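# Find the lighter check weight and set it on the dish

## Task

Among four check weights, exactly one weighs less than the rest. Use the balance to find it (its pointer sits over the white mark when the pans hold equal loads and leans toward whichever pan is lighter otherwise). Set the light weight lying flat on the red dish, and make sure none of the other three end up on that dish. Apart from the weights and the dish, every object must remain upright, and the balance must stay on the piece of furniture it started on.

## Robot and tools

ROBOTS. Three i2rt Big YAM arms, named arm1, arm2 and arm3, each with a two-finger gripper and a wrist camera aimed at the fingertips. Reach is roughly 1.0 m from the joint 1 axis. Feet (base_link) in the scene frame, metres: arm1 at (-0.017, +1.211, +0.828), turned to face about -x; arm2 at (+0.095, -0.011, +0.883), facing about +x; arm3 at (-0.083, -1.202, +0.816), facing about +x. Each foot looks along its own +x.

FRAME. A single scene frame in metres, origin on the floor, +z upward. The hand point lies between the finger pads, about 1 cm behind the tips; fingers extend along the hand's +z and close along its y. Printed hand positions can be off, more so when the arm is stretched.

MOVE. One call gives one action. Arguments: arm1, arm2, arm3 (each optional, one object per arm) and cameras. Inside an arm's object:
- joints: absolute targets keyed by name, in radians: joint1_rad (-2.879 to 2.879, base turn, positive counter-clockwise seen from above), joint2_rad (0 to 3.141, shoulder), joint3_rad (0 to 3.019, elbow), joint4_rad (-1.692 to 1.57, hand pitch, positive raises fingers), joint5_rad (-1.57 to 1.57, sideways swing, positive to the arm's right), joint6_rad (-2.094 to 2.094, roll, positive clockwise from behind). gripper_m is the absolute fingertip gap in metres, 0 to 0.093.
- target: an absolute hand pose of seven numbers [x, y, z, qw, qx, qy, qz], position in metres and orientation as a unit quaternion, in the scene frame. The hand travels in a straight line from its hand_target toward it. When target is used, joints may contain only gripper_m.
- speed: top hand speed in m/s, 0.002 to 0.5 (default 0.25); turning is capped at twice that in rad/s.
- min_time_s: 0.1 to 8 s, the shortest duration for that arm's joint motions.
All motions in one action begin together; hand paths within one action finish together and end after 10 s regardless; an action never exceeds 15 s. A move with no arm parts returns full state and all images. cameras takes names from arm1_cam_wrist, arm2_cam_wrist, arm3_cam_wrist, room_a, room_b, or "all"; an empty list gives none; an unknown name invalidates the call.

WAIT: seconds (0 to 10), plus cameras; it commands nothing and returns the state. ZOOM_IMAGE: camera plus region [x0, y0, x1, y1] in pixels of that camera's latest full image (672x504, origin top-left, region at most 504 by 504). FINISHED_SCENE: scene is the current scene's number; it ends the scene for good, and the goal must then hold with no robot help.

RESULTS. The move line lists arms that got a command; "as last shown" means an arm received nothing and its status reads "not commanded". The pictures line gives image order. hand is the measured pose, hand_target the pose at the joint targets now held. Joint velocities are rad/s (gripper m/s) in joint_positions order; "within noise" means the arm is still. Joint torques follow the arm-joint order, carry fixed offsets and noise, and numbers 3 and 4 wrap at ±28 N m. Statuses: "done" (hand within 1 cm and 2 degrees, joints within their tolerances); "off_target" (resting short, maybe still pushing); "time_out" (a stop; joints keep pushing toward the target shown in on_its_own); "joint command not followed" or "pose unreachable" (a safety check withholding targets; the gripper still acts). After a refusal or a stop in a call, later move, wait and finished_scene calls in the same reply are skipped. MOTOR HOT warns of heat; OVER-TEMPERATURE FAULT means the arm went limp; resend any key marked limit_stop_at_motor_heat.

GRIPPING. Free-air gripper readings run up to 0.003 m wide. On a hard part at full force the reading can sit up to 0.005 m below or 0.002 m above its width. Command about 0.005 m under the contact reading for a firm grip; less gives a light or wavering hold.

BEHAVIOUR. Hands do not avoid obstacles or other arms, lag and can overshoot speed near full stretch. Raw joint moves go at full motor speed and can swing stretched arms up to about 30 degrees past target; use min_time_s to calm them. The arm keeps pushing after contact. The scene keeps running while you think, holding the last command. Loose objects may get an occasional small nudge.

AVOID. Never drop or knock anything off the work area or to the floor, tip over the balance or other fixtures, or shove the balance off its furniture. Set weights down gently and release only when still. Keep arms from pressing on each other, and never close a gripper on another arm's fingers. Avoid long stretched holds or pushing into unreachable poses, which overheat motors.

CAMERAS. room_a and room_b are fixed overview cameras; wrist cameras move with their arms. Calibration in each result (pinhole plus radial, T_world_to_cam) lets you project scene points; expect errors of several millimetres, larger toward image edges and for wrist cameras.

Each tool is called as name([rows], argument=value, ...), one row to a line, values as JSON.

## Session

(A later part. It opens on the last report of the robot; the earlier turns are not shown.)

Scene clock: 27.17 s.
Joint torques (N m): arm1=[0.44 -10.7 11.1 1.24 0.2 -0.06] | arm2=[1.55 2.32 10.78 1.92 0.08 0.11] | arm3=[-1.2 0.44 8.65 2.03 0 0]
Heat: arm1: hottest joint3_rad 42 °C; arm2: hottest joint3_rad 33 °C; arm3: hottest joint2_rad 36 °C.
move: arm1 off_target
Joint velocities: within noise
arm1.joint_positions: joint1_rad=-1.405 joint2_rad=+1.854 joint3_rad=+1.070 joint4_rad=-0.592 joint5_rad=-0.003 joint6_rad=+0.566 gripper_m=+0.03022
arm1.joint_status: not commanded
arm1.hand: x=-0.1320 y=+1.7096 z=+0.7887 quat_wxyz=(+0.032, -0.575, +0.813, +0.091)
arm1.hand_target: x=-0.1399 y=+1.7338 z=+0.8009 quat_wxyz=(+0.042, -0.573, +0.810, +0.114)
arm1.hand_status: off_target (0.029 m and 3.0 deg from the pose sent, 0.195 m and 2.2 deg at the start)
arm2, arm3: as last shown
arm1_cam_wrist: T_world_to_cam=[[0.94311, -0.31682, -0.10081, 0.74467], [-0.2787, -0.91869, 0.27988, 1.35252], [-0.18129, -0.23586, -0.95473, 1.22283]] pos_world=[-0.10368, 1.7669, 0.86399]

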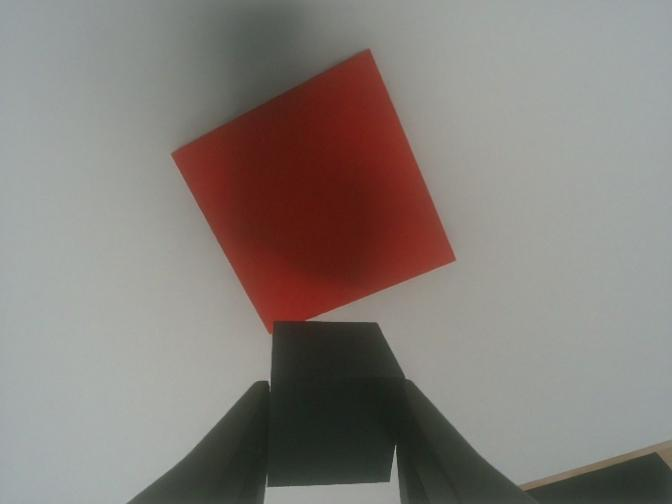

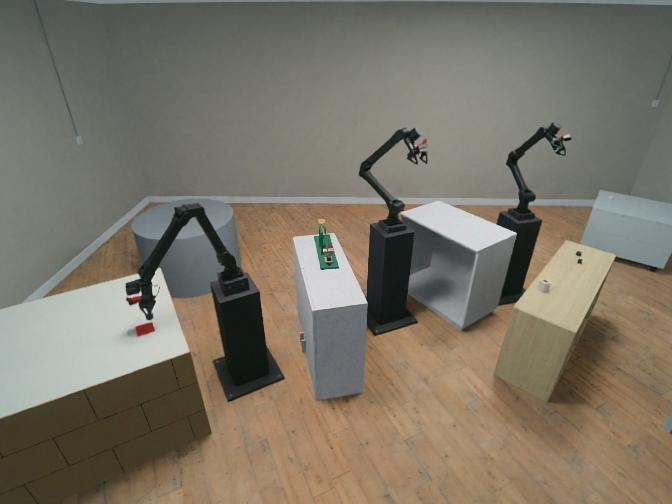

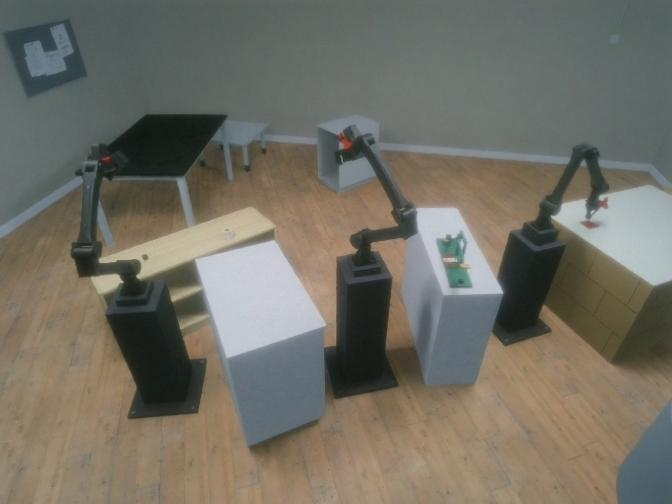

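move(arm1={"target":[-0.143,1.776,0.762,-0.052,0.571,-0.808,-0.137],"speed":0.2}, cameras=["arm1_cam_wrist","room_a"])

zoom_image(camera="room_a", region=[120, 300, 170, 350])

Scene clock: 28.97 s.
Joint torques (N m): arm1=[-0.91 -12.4 10.51 1.24 0.13 -0.17] | arm2=[1.44 2.08 10.77 1.91 0.08 0.11] | arm3=[-1.14 0.44 8.66 2.04 0.01 0]
Heat: arm1: hottest joint3_rad 42 °C; arm2: hottest joint3_rad 34 °C; arm3: hottest joint2_rad 36 °C.
move: arm1 off_target
Joint velocities: within noise
arm1.joint_positions: joint1_rad=-1.405 joint2_rad=+1.988 joint3_rad=+1.148 joint4_rad=-0.486 joint5_rad=-0.003 joint6_rad=+0.566 gripper_m=+0.03022
arm1.joint_status: not commanded
arm1.hand: x=-0.1414 y=+1.7491 z=+0.7503 quat_wxyz=(+0.041, -0.573, +0.811, +0.113)
arm1.hand_target: x=-0.1427 y=+1.7749 z=+0.7629 quat_wxyz=(+0.052, -0.571, +0.808, +0.137)
arm1.hand_status: off_target (0.029 m and 3.0 deg from the pose sent, 0.072 m and 5.8 deg at the start)
arm2, arm3: as last shown
arm1_cam_wrist: T_world_to_cam=[[0.94176, -0.31173, -0.12612, 0.7721], [-0.27617, -0.93097, 0.2388, 1.44956], [-0.19186, -0.19007, -0.96284, 1.11828]] pos_world=[-0.11226, 1.80272, 0.82795]

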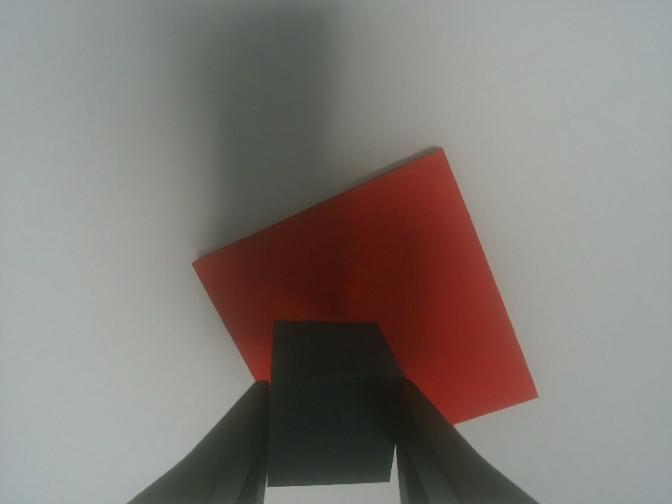

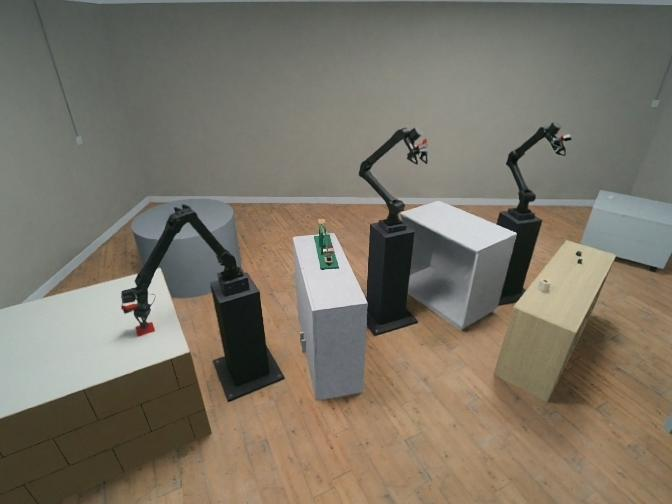

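Scaled by 10.080 from the camera's image (finer frame: 960x720).

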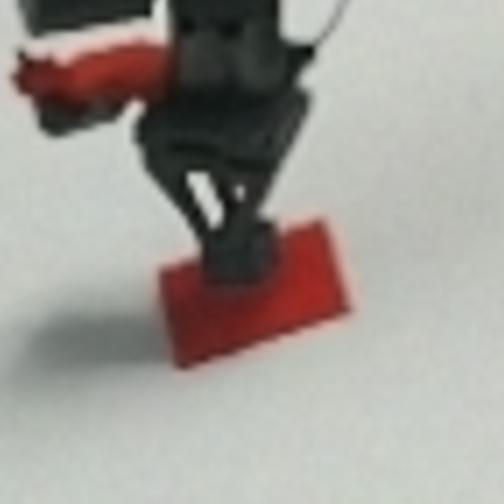

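move(arm1={"target":[-0.138,1.778,0.742,-0.052,0.571,-0.808,-0.137],"speed":0.05}, cameras=["arm1_cam_wrist","room_a"])

zoom_image(camera="room_a", region=[120, 300, 170, 350])

Scene clock: 30.23 s.
Joint torques (N m): arm1=[-1.44 -12.69 10.04 1.43 0.06 -0.26] | arm2=[1.55 2.26 10.8 1.88 0.09 0.1] | arm3=[-1.14 0.56 8.65 2.04 0.01 0]
Heat: arm1: hottest joint3_rad 42 °C; arm2: hottest joint3_rad 34 °C; arm3: hottest joint2_rad 36 °C.
move: arm1 off_target
Joint velocities: within noise
arm1.joint_positions: joint1_rad=-1.408 joint2_rad=+2.022 joint3_rad=+1.151 joint4_rad=-0.446 joint5_rad=-0.004 joint6_rad=+0.564 gripper_m=+0.03022
arm1.joint_status: not commanded
arm1.hand: x=-0.1411 y=+1.7531 z=+0.7355 quat_wxyz=(+0.042, -0.573, +0.810, +0.117)
arm1.hand_target: x=-0.1377 y=+1.7771 z=+0.7429 quat_wxyz=(+0.052, -0.571, +0.808, +0.137)
arm1.hand_status: off_target (0.026 m and 2.5 deg from the pose sent, 0.030 m and 3.0 deg at the start)
arm2, arm3: as last shown
arm1_cam_wrist: T_world_to_cam=[[0.94135, -0.31086, -0.13124, 0.77338], [-0.27583, -0.93295, 0.23136, 1.46587], [-0.19436, -0.18159, -0.96398, 1.09048]] pos_world=[-0.11175, 1.80601, 0.81356]

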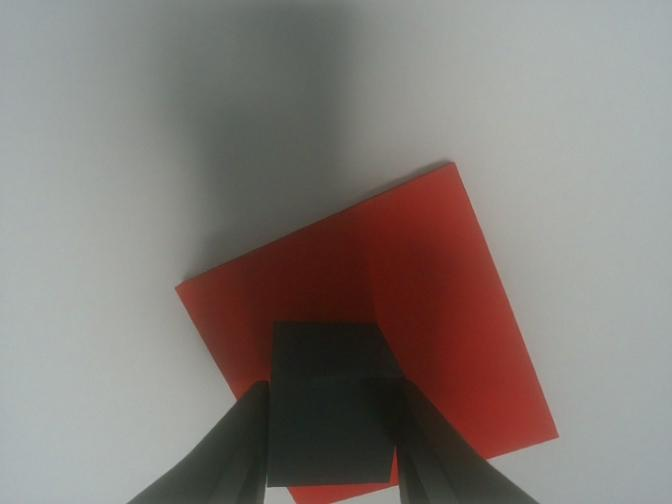

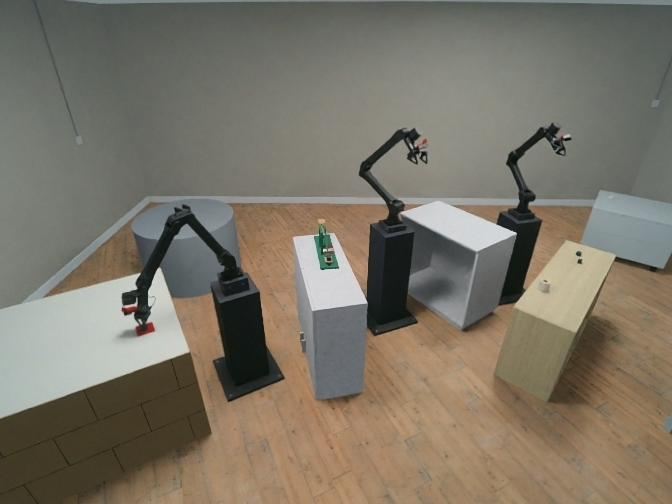

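Scaled by 10.080 from the camera's image (finer frame: 960x720).

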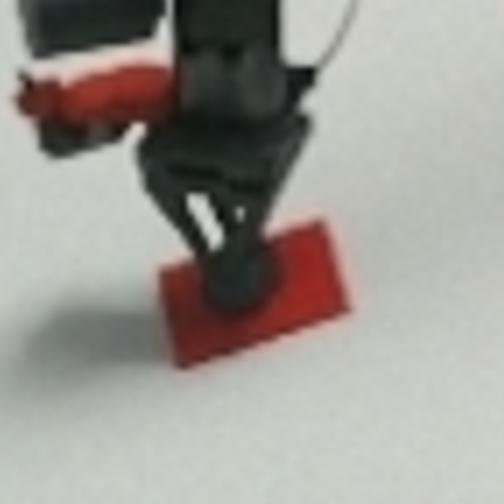

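move(arm1={"target":[-0.133,1.776,0.732,-0.052,0.571,-0.808,-0.137],"speed":0.05})

move(arm1={"target":[-0.132,1.776,0.726,-0.052,0.571,-0.808,-0.137],"speed":0.05}, cameras=["arm1_cam_wrist","room_a"])

zoom_image(camera="room_a", region=[120, 300, 170, 350])

Scene clock: 31.37 s.
Joint torques (N m): arm1=[-1.61 -10.93 9.35 1.78 0.09 -0.26] | arm2=[1.61 2.2 10.81 1.92 0.08 0.11] | arm3=[-1.14 0.56 8.65 2.04 0 0]
Heat: arm1: hottest joint3_rad 42 °C; arm2: hottest joint3_rad 34 °C; arm3: hottest joint2_rad 36 °C.
move: arm1 off_target
Joint velocities: within noise
arm1.joint_positions: joint1_rad=-1.413 joint2_rad=+2.025 joint3_rad=+1.151 joint4_rad=-0.428 joint5_rad=-0.007 joint6_rad=+0.556 gripper_m=+0.03022
arm1.joint_status: not commanded
arm1.hand: x=-0.1396 y=+1.7573 z=+0.7352 quat_wxyz=(+0.045, -0.573, +0.809, +0.125)
arm1.hand_target: x=-0.1327 y=+1.7753 z=+0.7326 quat_wxyz=(+0.052, -0.571, +0.808, +0.137)
arm1.hand_status: off_target (0.020 m and 1.7 deg from the pose sent, 0.025 m and 2.5 deg at the start)
arm2, arm3: as last shown
pictures: none

Scene clock: 32.33 s.
Joint torques (N m): arm1=[-1.32 -10.58 9.09 2.04 0.11 -0.29] | arm2=[1.49 2.14 10.81 1.98 0.08 0.1] | arm3=[-1.08 0.5 8.64 2.03 0.01 0]
Heat: arm1: hottest joint3_rad 42 °C; arm2: hottest joint3_rad 34 °C; arm3: hottest joint2_rad 36 °C.
move: arm1 off_target
Joint velocities: within noise
arm1.joint_positions: joint1_rad=-1.414 joint2_rad=+2.027 joint3_rad=+1.151 joint4_rad=-0.420 joint5_rad=-0.008 joint6_rad=+0.555 gripper_m=+0.03022
arm1.joint_status: not commanded
arm1.hand: x=-0.1394 y=+1.7588 z=+0.7349 quat_wxyz=(+0.046, -0.573, +0.808, +0.128)
arm1.hand_target: x=-0.1317 y=+1.7751 z=+0.7266 quat_wxyz=(+0.052, -0.571, +0.808, +0.137)
arm1.hand_status: off_target (0.021 m and 1.3 deg from the pose sent, 0.022 m and 1.7 deg at the start)
arm2.joint_positions: joint1_rad=+0.482 joint2_rad=+0.585 joint3_rad=+1.357 joint4_rad=-1.462 joint5_rad=+0.227 joint6_rad=+0.023 gripper_m=+0.09396
arm2.joint_status: not commanded
arm2.hand: x=-0.1095 y=-0.0683 z=+1.3892 quat_wxyz=(-0.010, +0.891, +0.138, -0.433)
arm2.hand_target: x=-0.1075 y=-0.0675 z=+1.3999 quat_wxyz=(-0.007, +0.886, +0.136, -0.444)
arm2.hand_status: not commanded
arm3.joint_positions: joint1_rad=-0.065 joint2_rad=+0.649 joint3_rad=+1.390 joint4_rad=-1.161 joint5_rad=-0.034 joint6_rad=-0.702 gripper_m=+0.09396
arm3.joint_status: not commanded
arm3.hand: x=-0.3410 y=-1.1470 z=+1.3892 quat_wxyz=(-0.236, +0.811, +0.203, -0.495)
arm3.hand_target: x=-0.3379 y=-1.1478 z=+1.4003 quat_wxyz=(-0.241, +0.805, +0.201, -0.504)
arm3.hand_status: not commanded
arm1_cam_wrist: T_world_to_cam=[[0.94152, -0.30498, -0.14325, 0.77187], [-0.27146, -0.93843, 0.21369, 1.49505], [-0.1996, -0.16231, -0.96634, 1.05831]] pos_world=[-0.10965, 1.81017, 0.81378]

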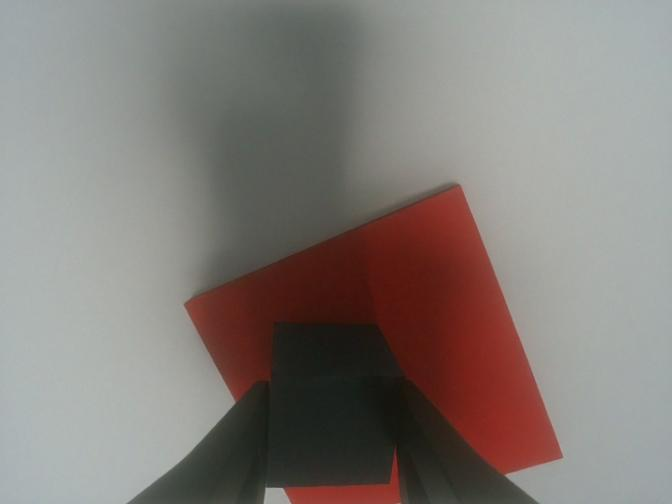

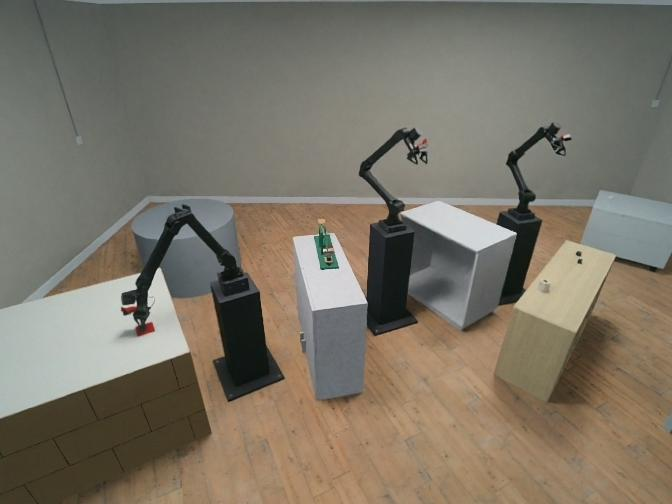

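Scaled by 10.080 from the camera's image (finer frame: 960x720).

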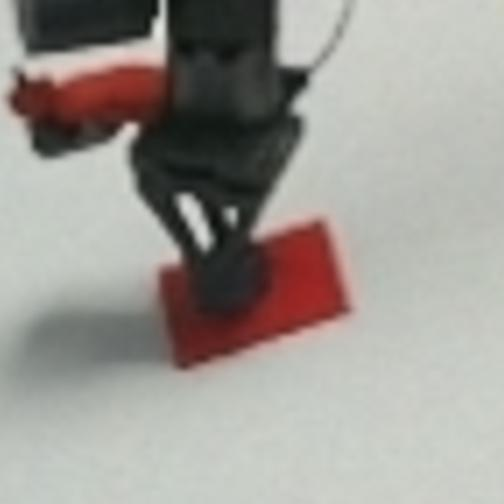

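move(arm1={"target":[-0.122,1.768,0.752,-0.050,0.571,-0.8085,-0.134],"speed":0.1})

move(arm1={"target":[-0.118,1.768,0.727,-0.048,0.571,-0.809,-0.132],"speed":0.05}, cameras=["arm1_cam_wrist","room_a"])

zoom_image(camera="room_a", region=[120, 300, 170, 350])

Scene clock: 33.87 s.
Joint torques (N m): arm1=[-1.49 -14.97 7.32 0.55 0.24 -0.27] | arm2=[1.55 2.2 10.73 1.87 0.08 0.11] | arm3=[-1.03 0.56 8.65 2.04 0 0]
Heat: arm1: hottest joint3_rad 42 °C; arm2: hottest joint3_rad 34 °C; arm3: hottest joint2_rad 36 °C.
move: arm1 off_target
Joint velocities: within noise
arm1.joint_positions: joint1_rad=-1.432 joint2_rad=+2.024 joint3_rad=+1.151 joint4_rad=-0.434 joint5_rad=-0.018 joint6_rad=+0.541 gripper_m=+0.03022
arm1.joint_status: not commanded
arm1.hand: x=-0.1309 y=+1.7579 z=+0.7352 quat_wxyz=(+0.041, -0.572, +0.810, +0.124)
arm1.hand_target: x=-0.1220 y=+1.7678 z=+0.7517 quat_wxyz=(+0.050, -0.571, +0.809, +0.134)
arm1.hand_status: off_target (0.022 m and 1.6 deg from the pose sent, 0.026 m and 0.9 deg at the start)
arm2, arm3: as last shown
pictures: none

Scene clock: 34.90 s.
Joint torques (N m): arm1=[-2.32 -11.22 7.16 1.58 0.15 -0.28] | arm2=[1.44 2.14 10.8 1.87 0.08 0.1] | arm3=[-1.2 0.62 8.64 2.06 0.01 0]
Heat: arm1: hottest joint3_rad 42 °C; arm2: hottest joint3_rad 34 °C; arm3: hottest joint2_rad 36 °C.
move: arm1 off_target
Joint velocities: within noise
arm1.joint_positions: joint1_rad=-1.439 joint2_rad=+2.026 joint3_rad=+1.151 joint4_rad=-0.416 joint5_rad=-0.020 joint6_rad=+0.534 gripper_m=+0.03022
arm1.joint_status: not commanded
arm1.hand: x=-0.1281 y=+1.7625 z=+0.7355 quat_wxyz=(+0.044, -0.572, +0.808, +0.131)
arm1.hand_target: x=-0.1181 y=+1.7676 z=+0.7272 quat_wxyz=(+0.048, -0.571, +0.809, +0.132)
arm1.hand_status: off_target (0.014 m and 0.5 deg from the pose sent, 0.018 m and 1.3 deg at the start)
arm2, arm3: as last shown
arm1_cam_wrist: T_world_to_cam=[[0.94007, -0.30565, -0.15115, 0.7693], [-0.27126, -0.93896, 0.2116, 1.504], [-0.2066, -0.15792, -0.9656, 1.05266]] pos_world=[-0.09773, 1.81357, 0.81448]

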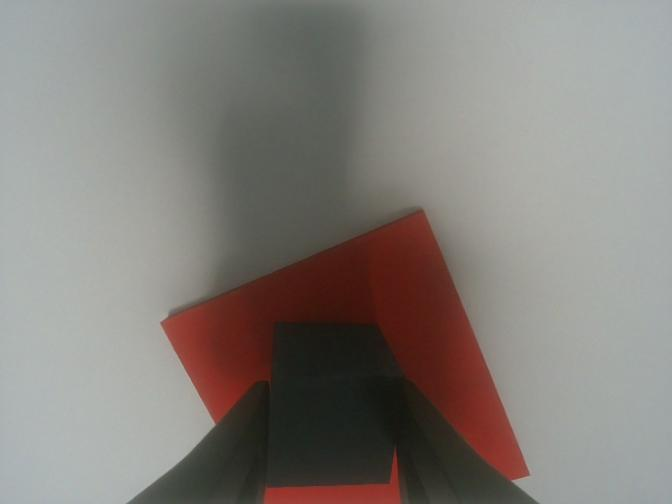

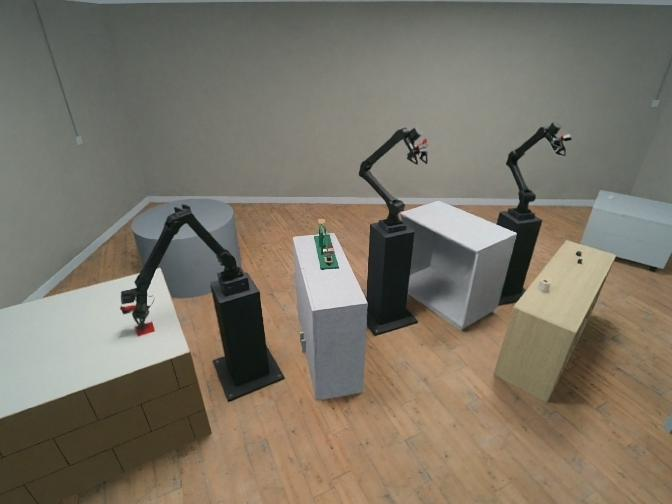

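Scaled by 10.080 from the camera's image (finer frame: 960x720).

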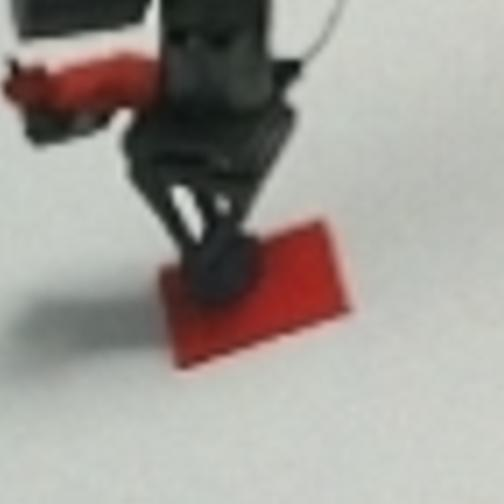

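move(arm1={"target":[-0.124,1.772,0.748,-0.048,0.571,-0.809,-0.132],"speed":0.05})

move(arm1={"joints":{"gripper_m":0.06}})

move(arm1={"target":[-0.124,1.71,0.88,-0.048,0.571,-0.809,-0.132],"speed":0.15}, cameras=["arm1_cam_wrist","room_a","room_b"])

zoom_image(camera="room_a", region=[120, 300, 170, 350])

zoom_image(camera="room_a", region=[285, 205, 375, 275])

Scene clock: 36.27 s.
Joint torques (N m): arm1=[-1.14 -14.21 8.65 0.21 0.23 -0.15] | arm2=[1.49 2.43 10.7 1.92 0.08 0.09] | arm3=[-1.08 0.5 8.66 2.04 0 -0.01]
Heat: arm1: hottest joint3_rad 42 °C; arm2: hottest joint3_rad 35 °C; arm3: hottest joint2_rad 36 °C.
move: arm1 off_target
Joint velocities: within noise
arm1.joint_positions: joint1_rad=-1.439 joint2_rad=+2.026 joint3_rad=+1.152 joint4_rad=-0.434 joint5_rad=-0.019 joint6_rad=+0.534 gripper_m=+0.03022
arm1.joint_status: not commanded
arm1.hand: x=-0.1272 y=+1.7591 z=+0.7348 quat_wxyz=(+0.041, -0.573, +0.809, +0.124)
arm1.hand_target: x=-0.1240 y=+1.7717 z=+0.7480 quat_wxyz=(+0.048, -0.571, +0.809, +0.132)
arm1.hand_status: off_target (0.019 m and 1.2 deg from the pose sent, 0.016 m and 0.5 deg at the start)
arm2, arm3: as last shown
pictures: none

Scene clock: 36.90 s.
Joint torques (N m): arm1=[-0.79 -13.92 8.68 0.4 0.15 -0.15] | arm2=[1.55 2.26 10.82 1.91 0.08 0.11] | arm3=[-1.26 0.44 8.66 2.06 0.01 0.01]
Heat: arm1: hottest joint3_rad 42 °C; arm2: hottest joint3_rad 35 °C; arm3: hottest joint2_rad 36 °C.
move: arm1 done
Joint velocities: within noise
arm1.joint_positions: joint1_rad=-1.439 joint2_rad=+2.026 joint3_rad=+1.152 joint4_rad=-0.442 joint5_rad=-0.018 joint6_rad=+0.534 gripper_m=+0.05984
arm1.joint_status: all done
arm1.hand: x=-0.1267 y=+1.7573 z=+0.7343 quat_wxyz=(+0.040, -0.573, +0.810, +0.120)
arm1.hand_target: x=-0.1240 y=+1.7716 z=+0.7480 quat_wxyz=(+0.048, -0.571, +0.809, +0.132)
arm1.hand_status: not commanded
arm2, arm3: as last shown
pictures: none

Scene clock: 38.67 s.
Joint torques (N m): arm1=[1.2 -11.75 8.79 0.62 0.18 -0.01] | arm2=[1.44 2.26 10.74 1.94 0.08 0.11] | arm3=[-1.2 0.38 8.65 2.02 0.01 0]
Heat: arm1: hottest joint3_rad 42 °C; arm2: hottest joint3_rad 35 °C; arm3: hottest joint2_rad 36 °C.
move: arm1 off_target
Joint velocities: within noise
arm1.joint_positions: joint1_rad=-1.435 joint2_rad=+1.675 joint3_rad=+1.065 joint4_rad=-0.694 joint5_rad=-0.011 joint6_rad=+0.538 gripper_m=+0.05993
arm1.joint_status: not commanded
arm1.hand: x=-0.1168 y=+1.7089 z=+0.8687 quat_wxyz=(+0.045, -0.572, +0.810, +0.124)
arm1.hand_target: x=-0.1239 y=+1.7100 z=+0.8799 quat_wxyz=(+0.048, -0.571, +0.809, +0.132)
arm1.hand_status: off_target (0.013 m and 1.0 deg from the pose sent, 0.153 m and 1.7 deg at the start)
arm2, arm3: as last shown
arm1_cam_wrist: T_world_to_cam=[[0.94061, -0.30994, -0.13852, 0.75889], [-0.27599, -0.93574, 0.21959, 1.41548], [-0.19767, -0.16832, -0.96571, 1.19392]] pos_world=[-0.08715, 1.76068, 0.94727]

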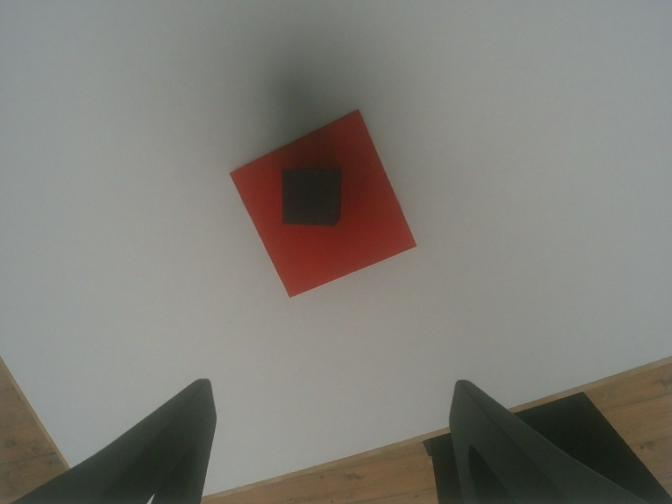

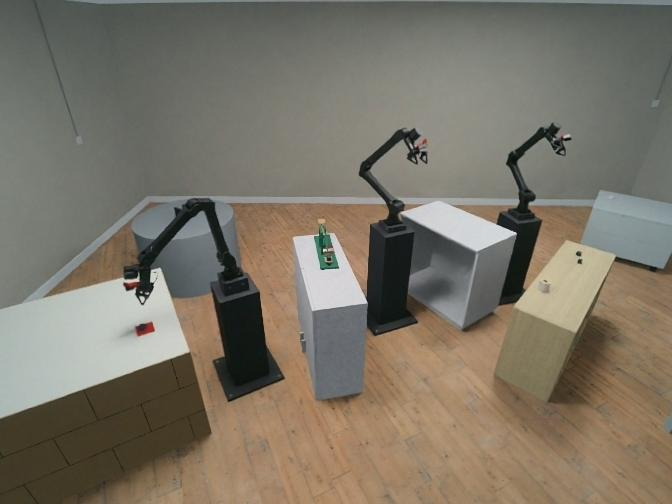

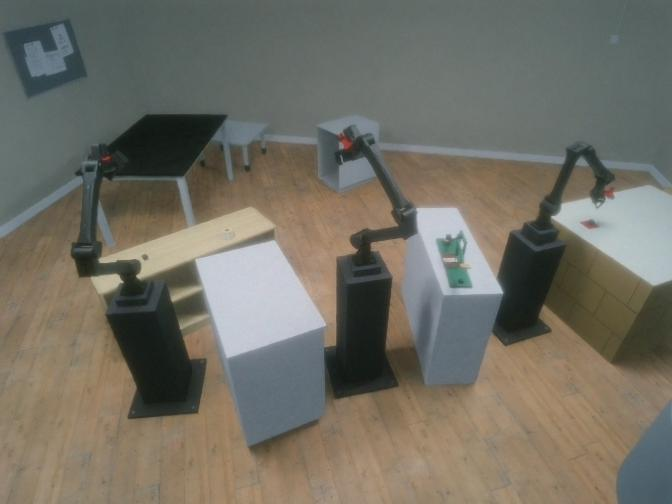

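Scaled by 10.080 from the camera's image (finer frame: 960x720).

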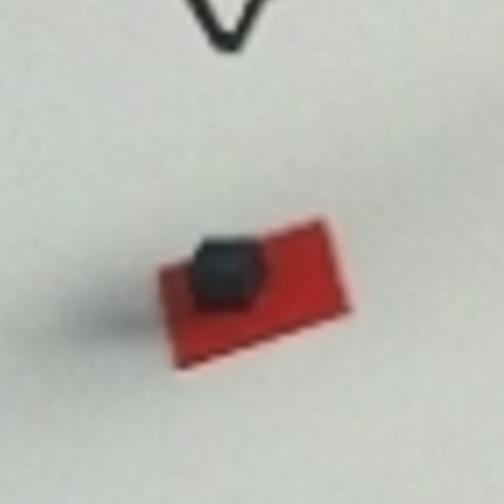

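Scaled by 5.600 from the camera's image (finer frame: 960x720).

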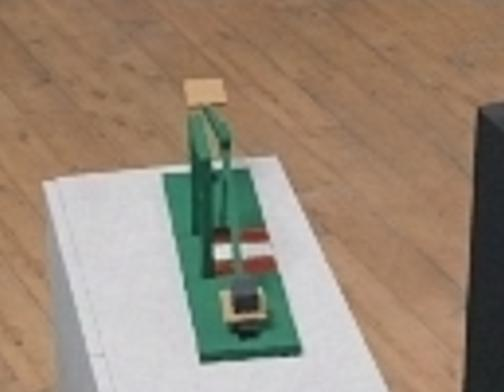

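Flat on the dish.

finished_scene(scene=1)

The scene is finished: the task was done.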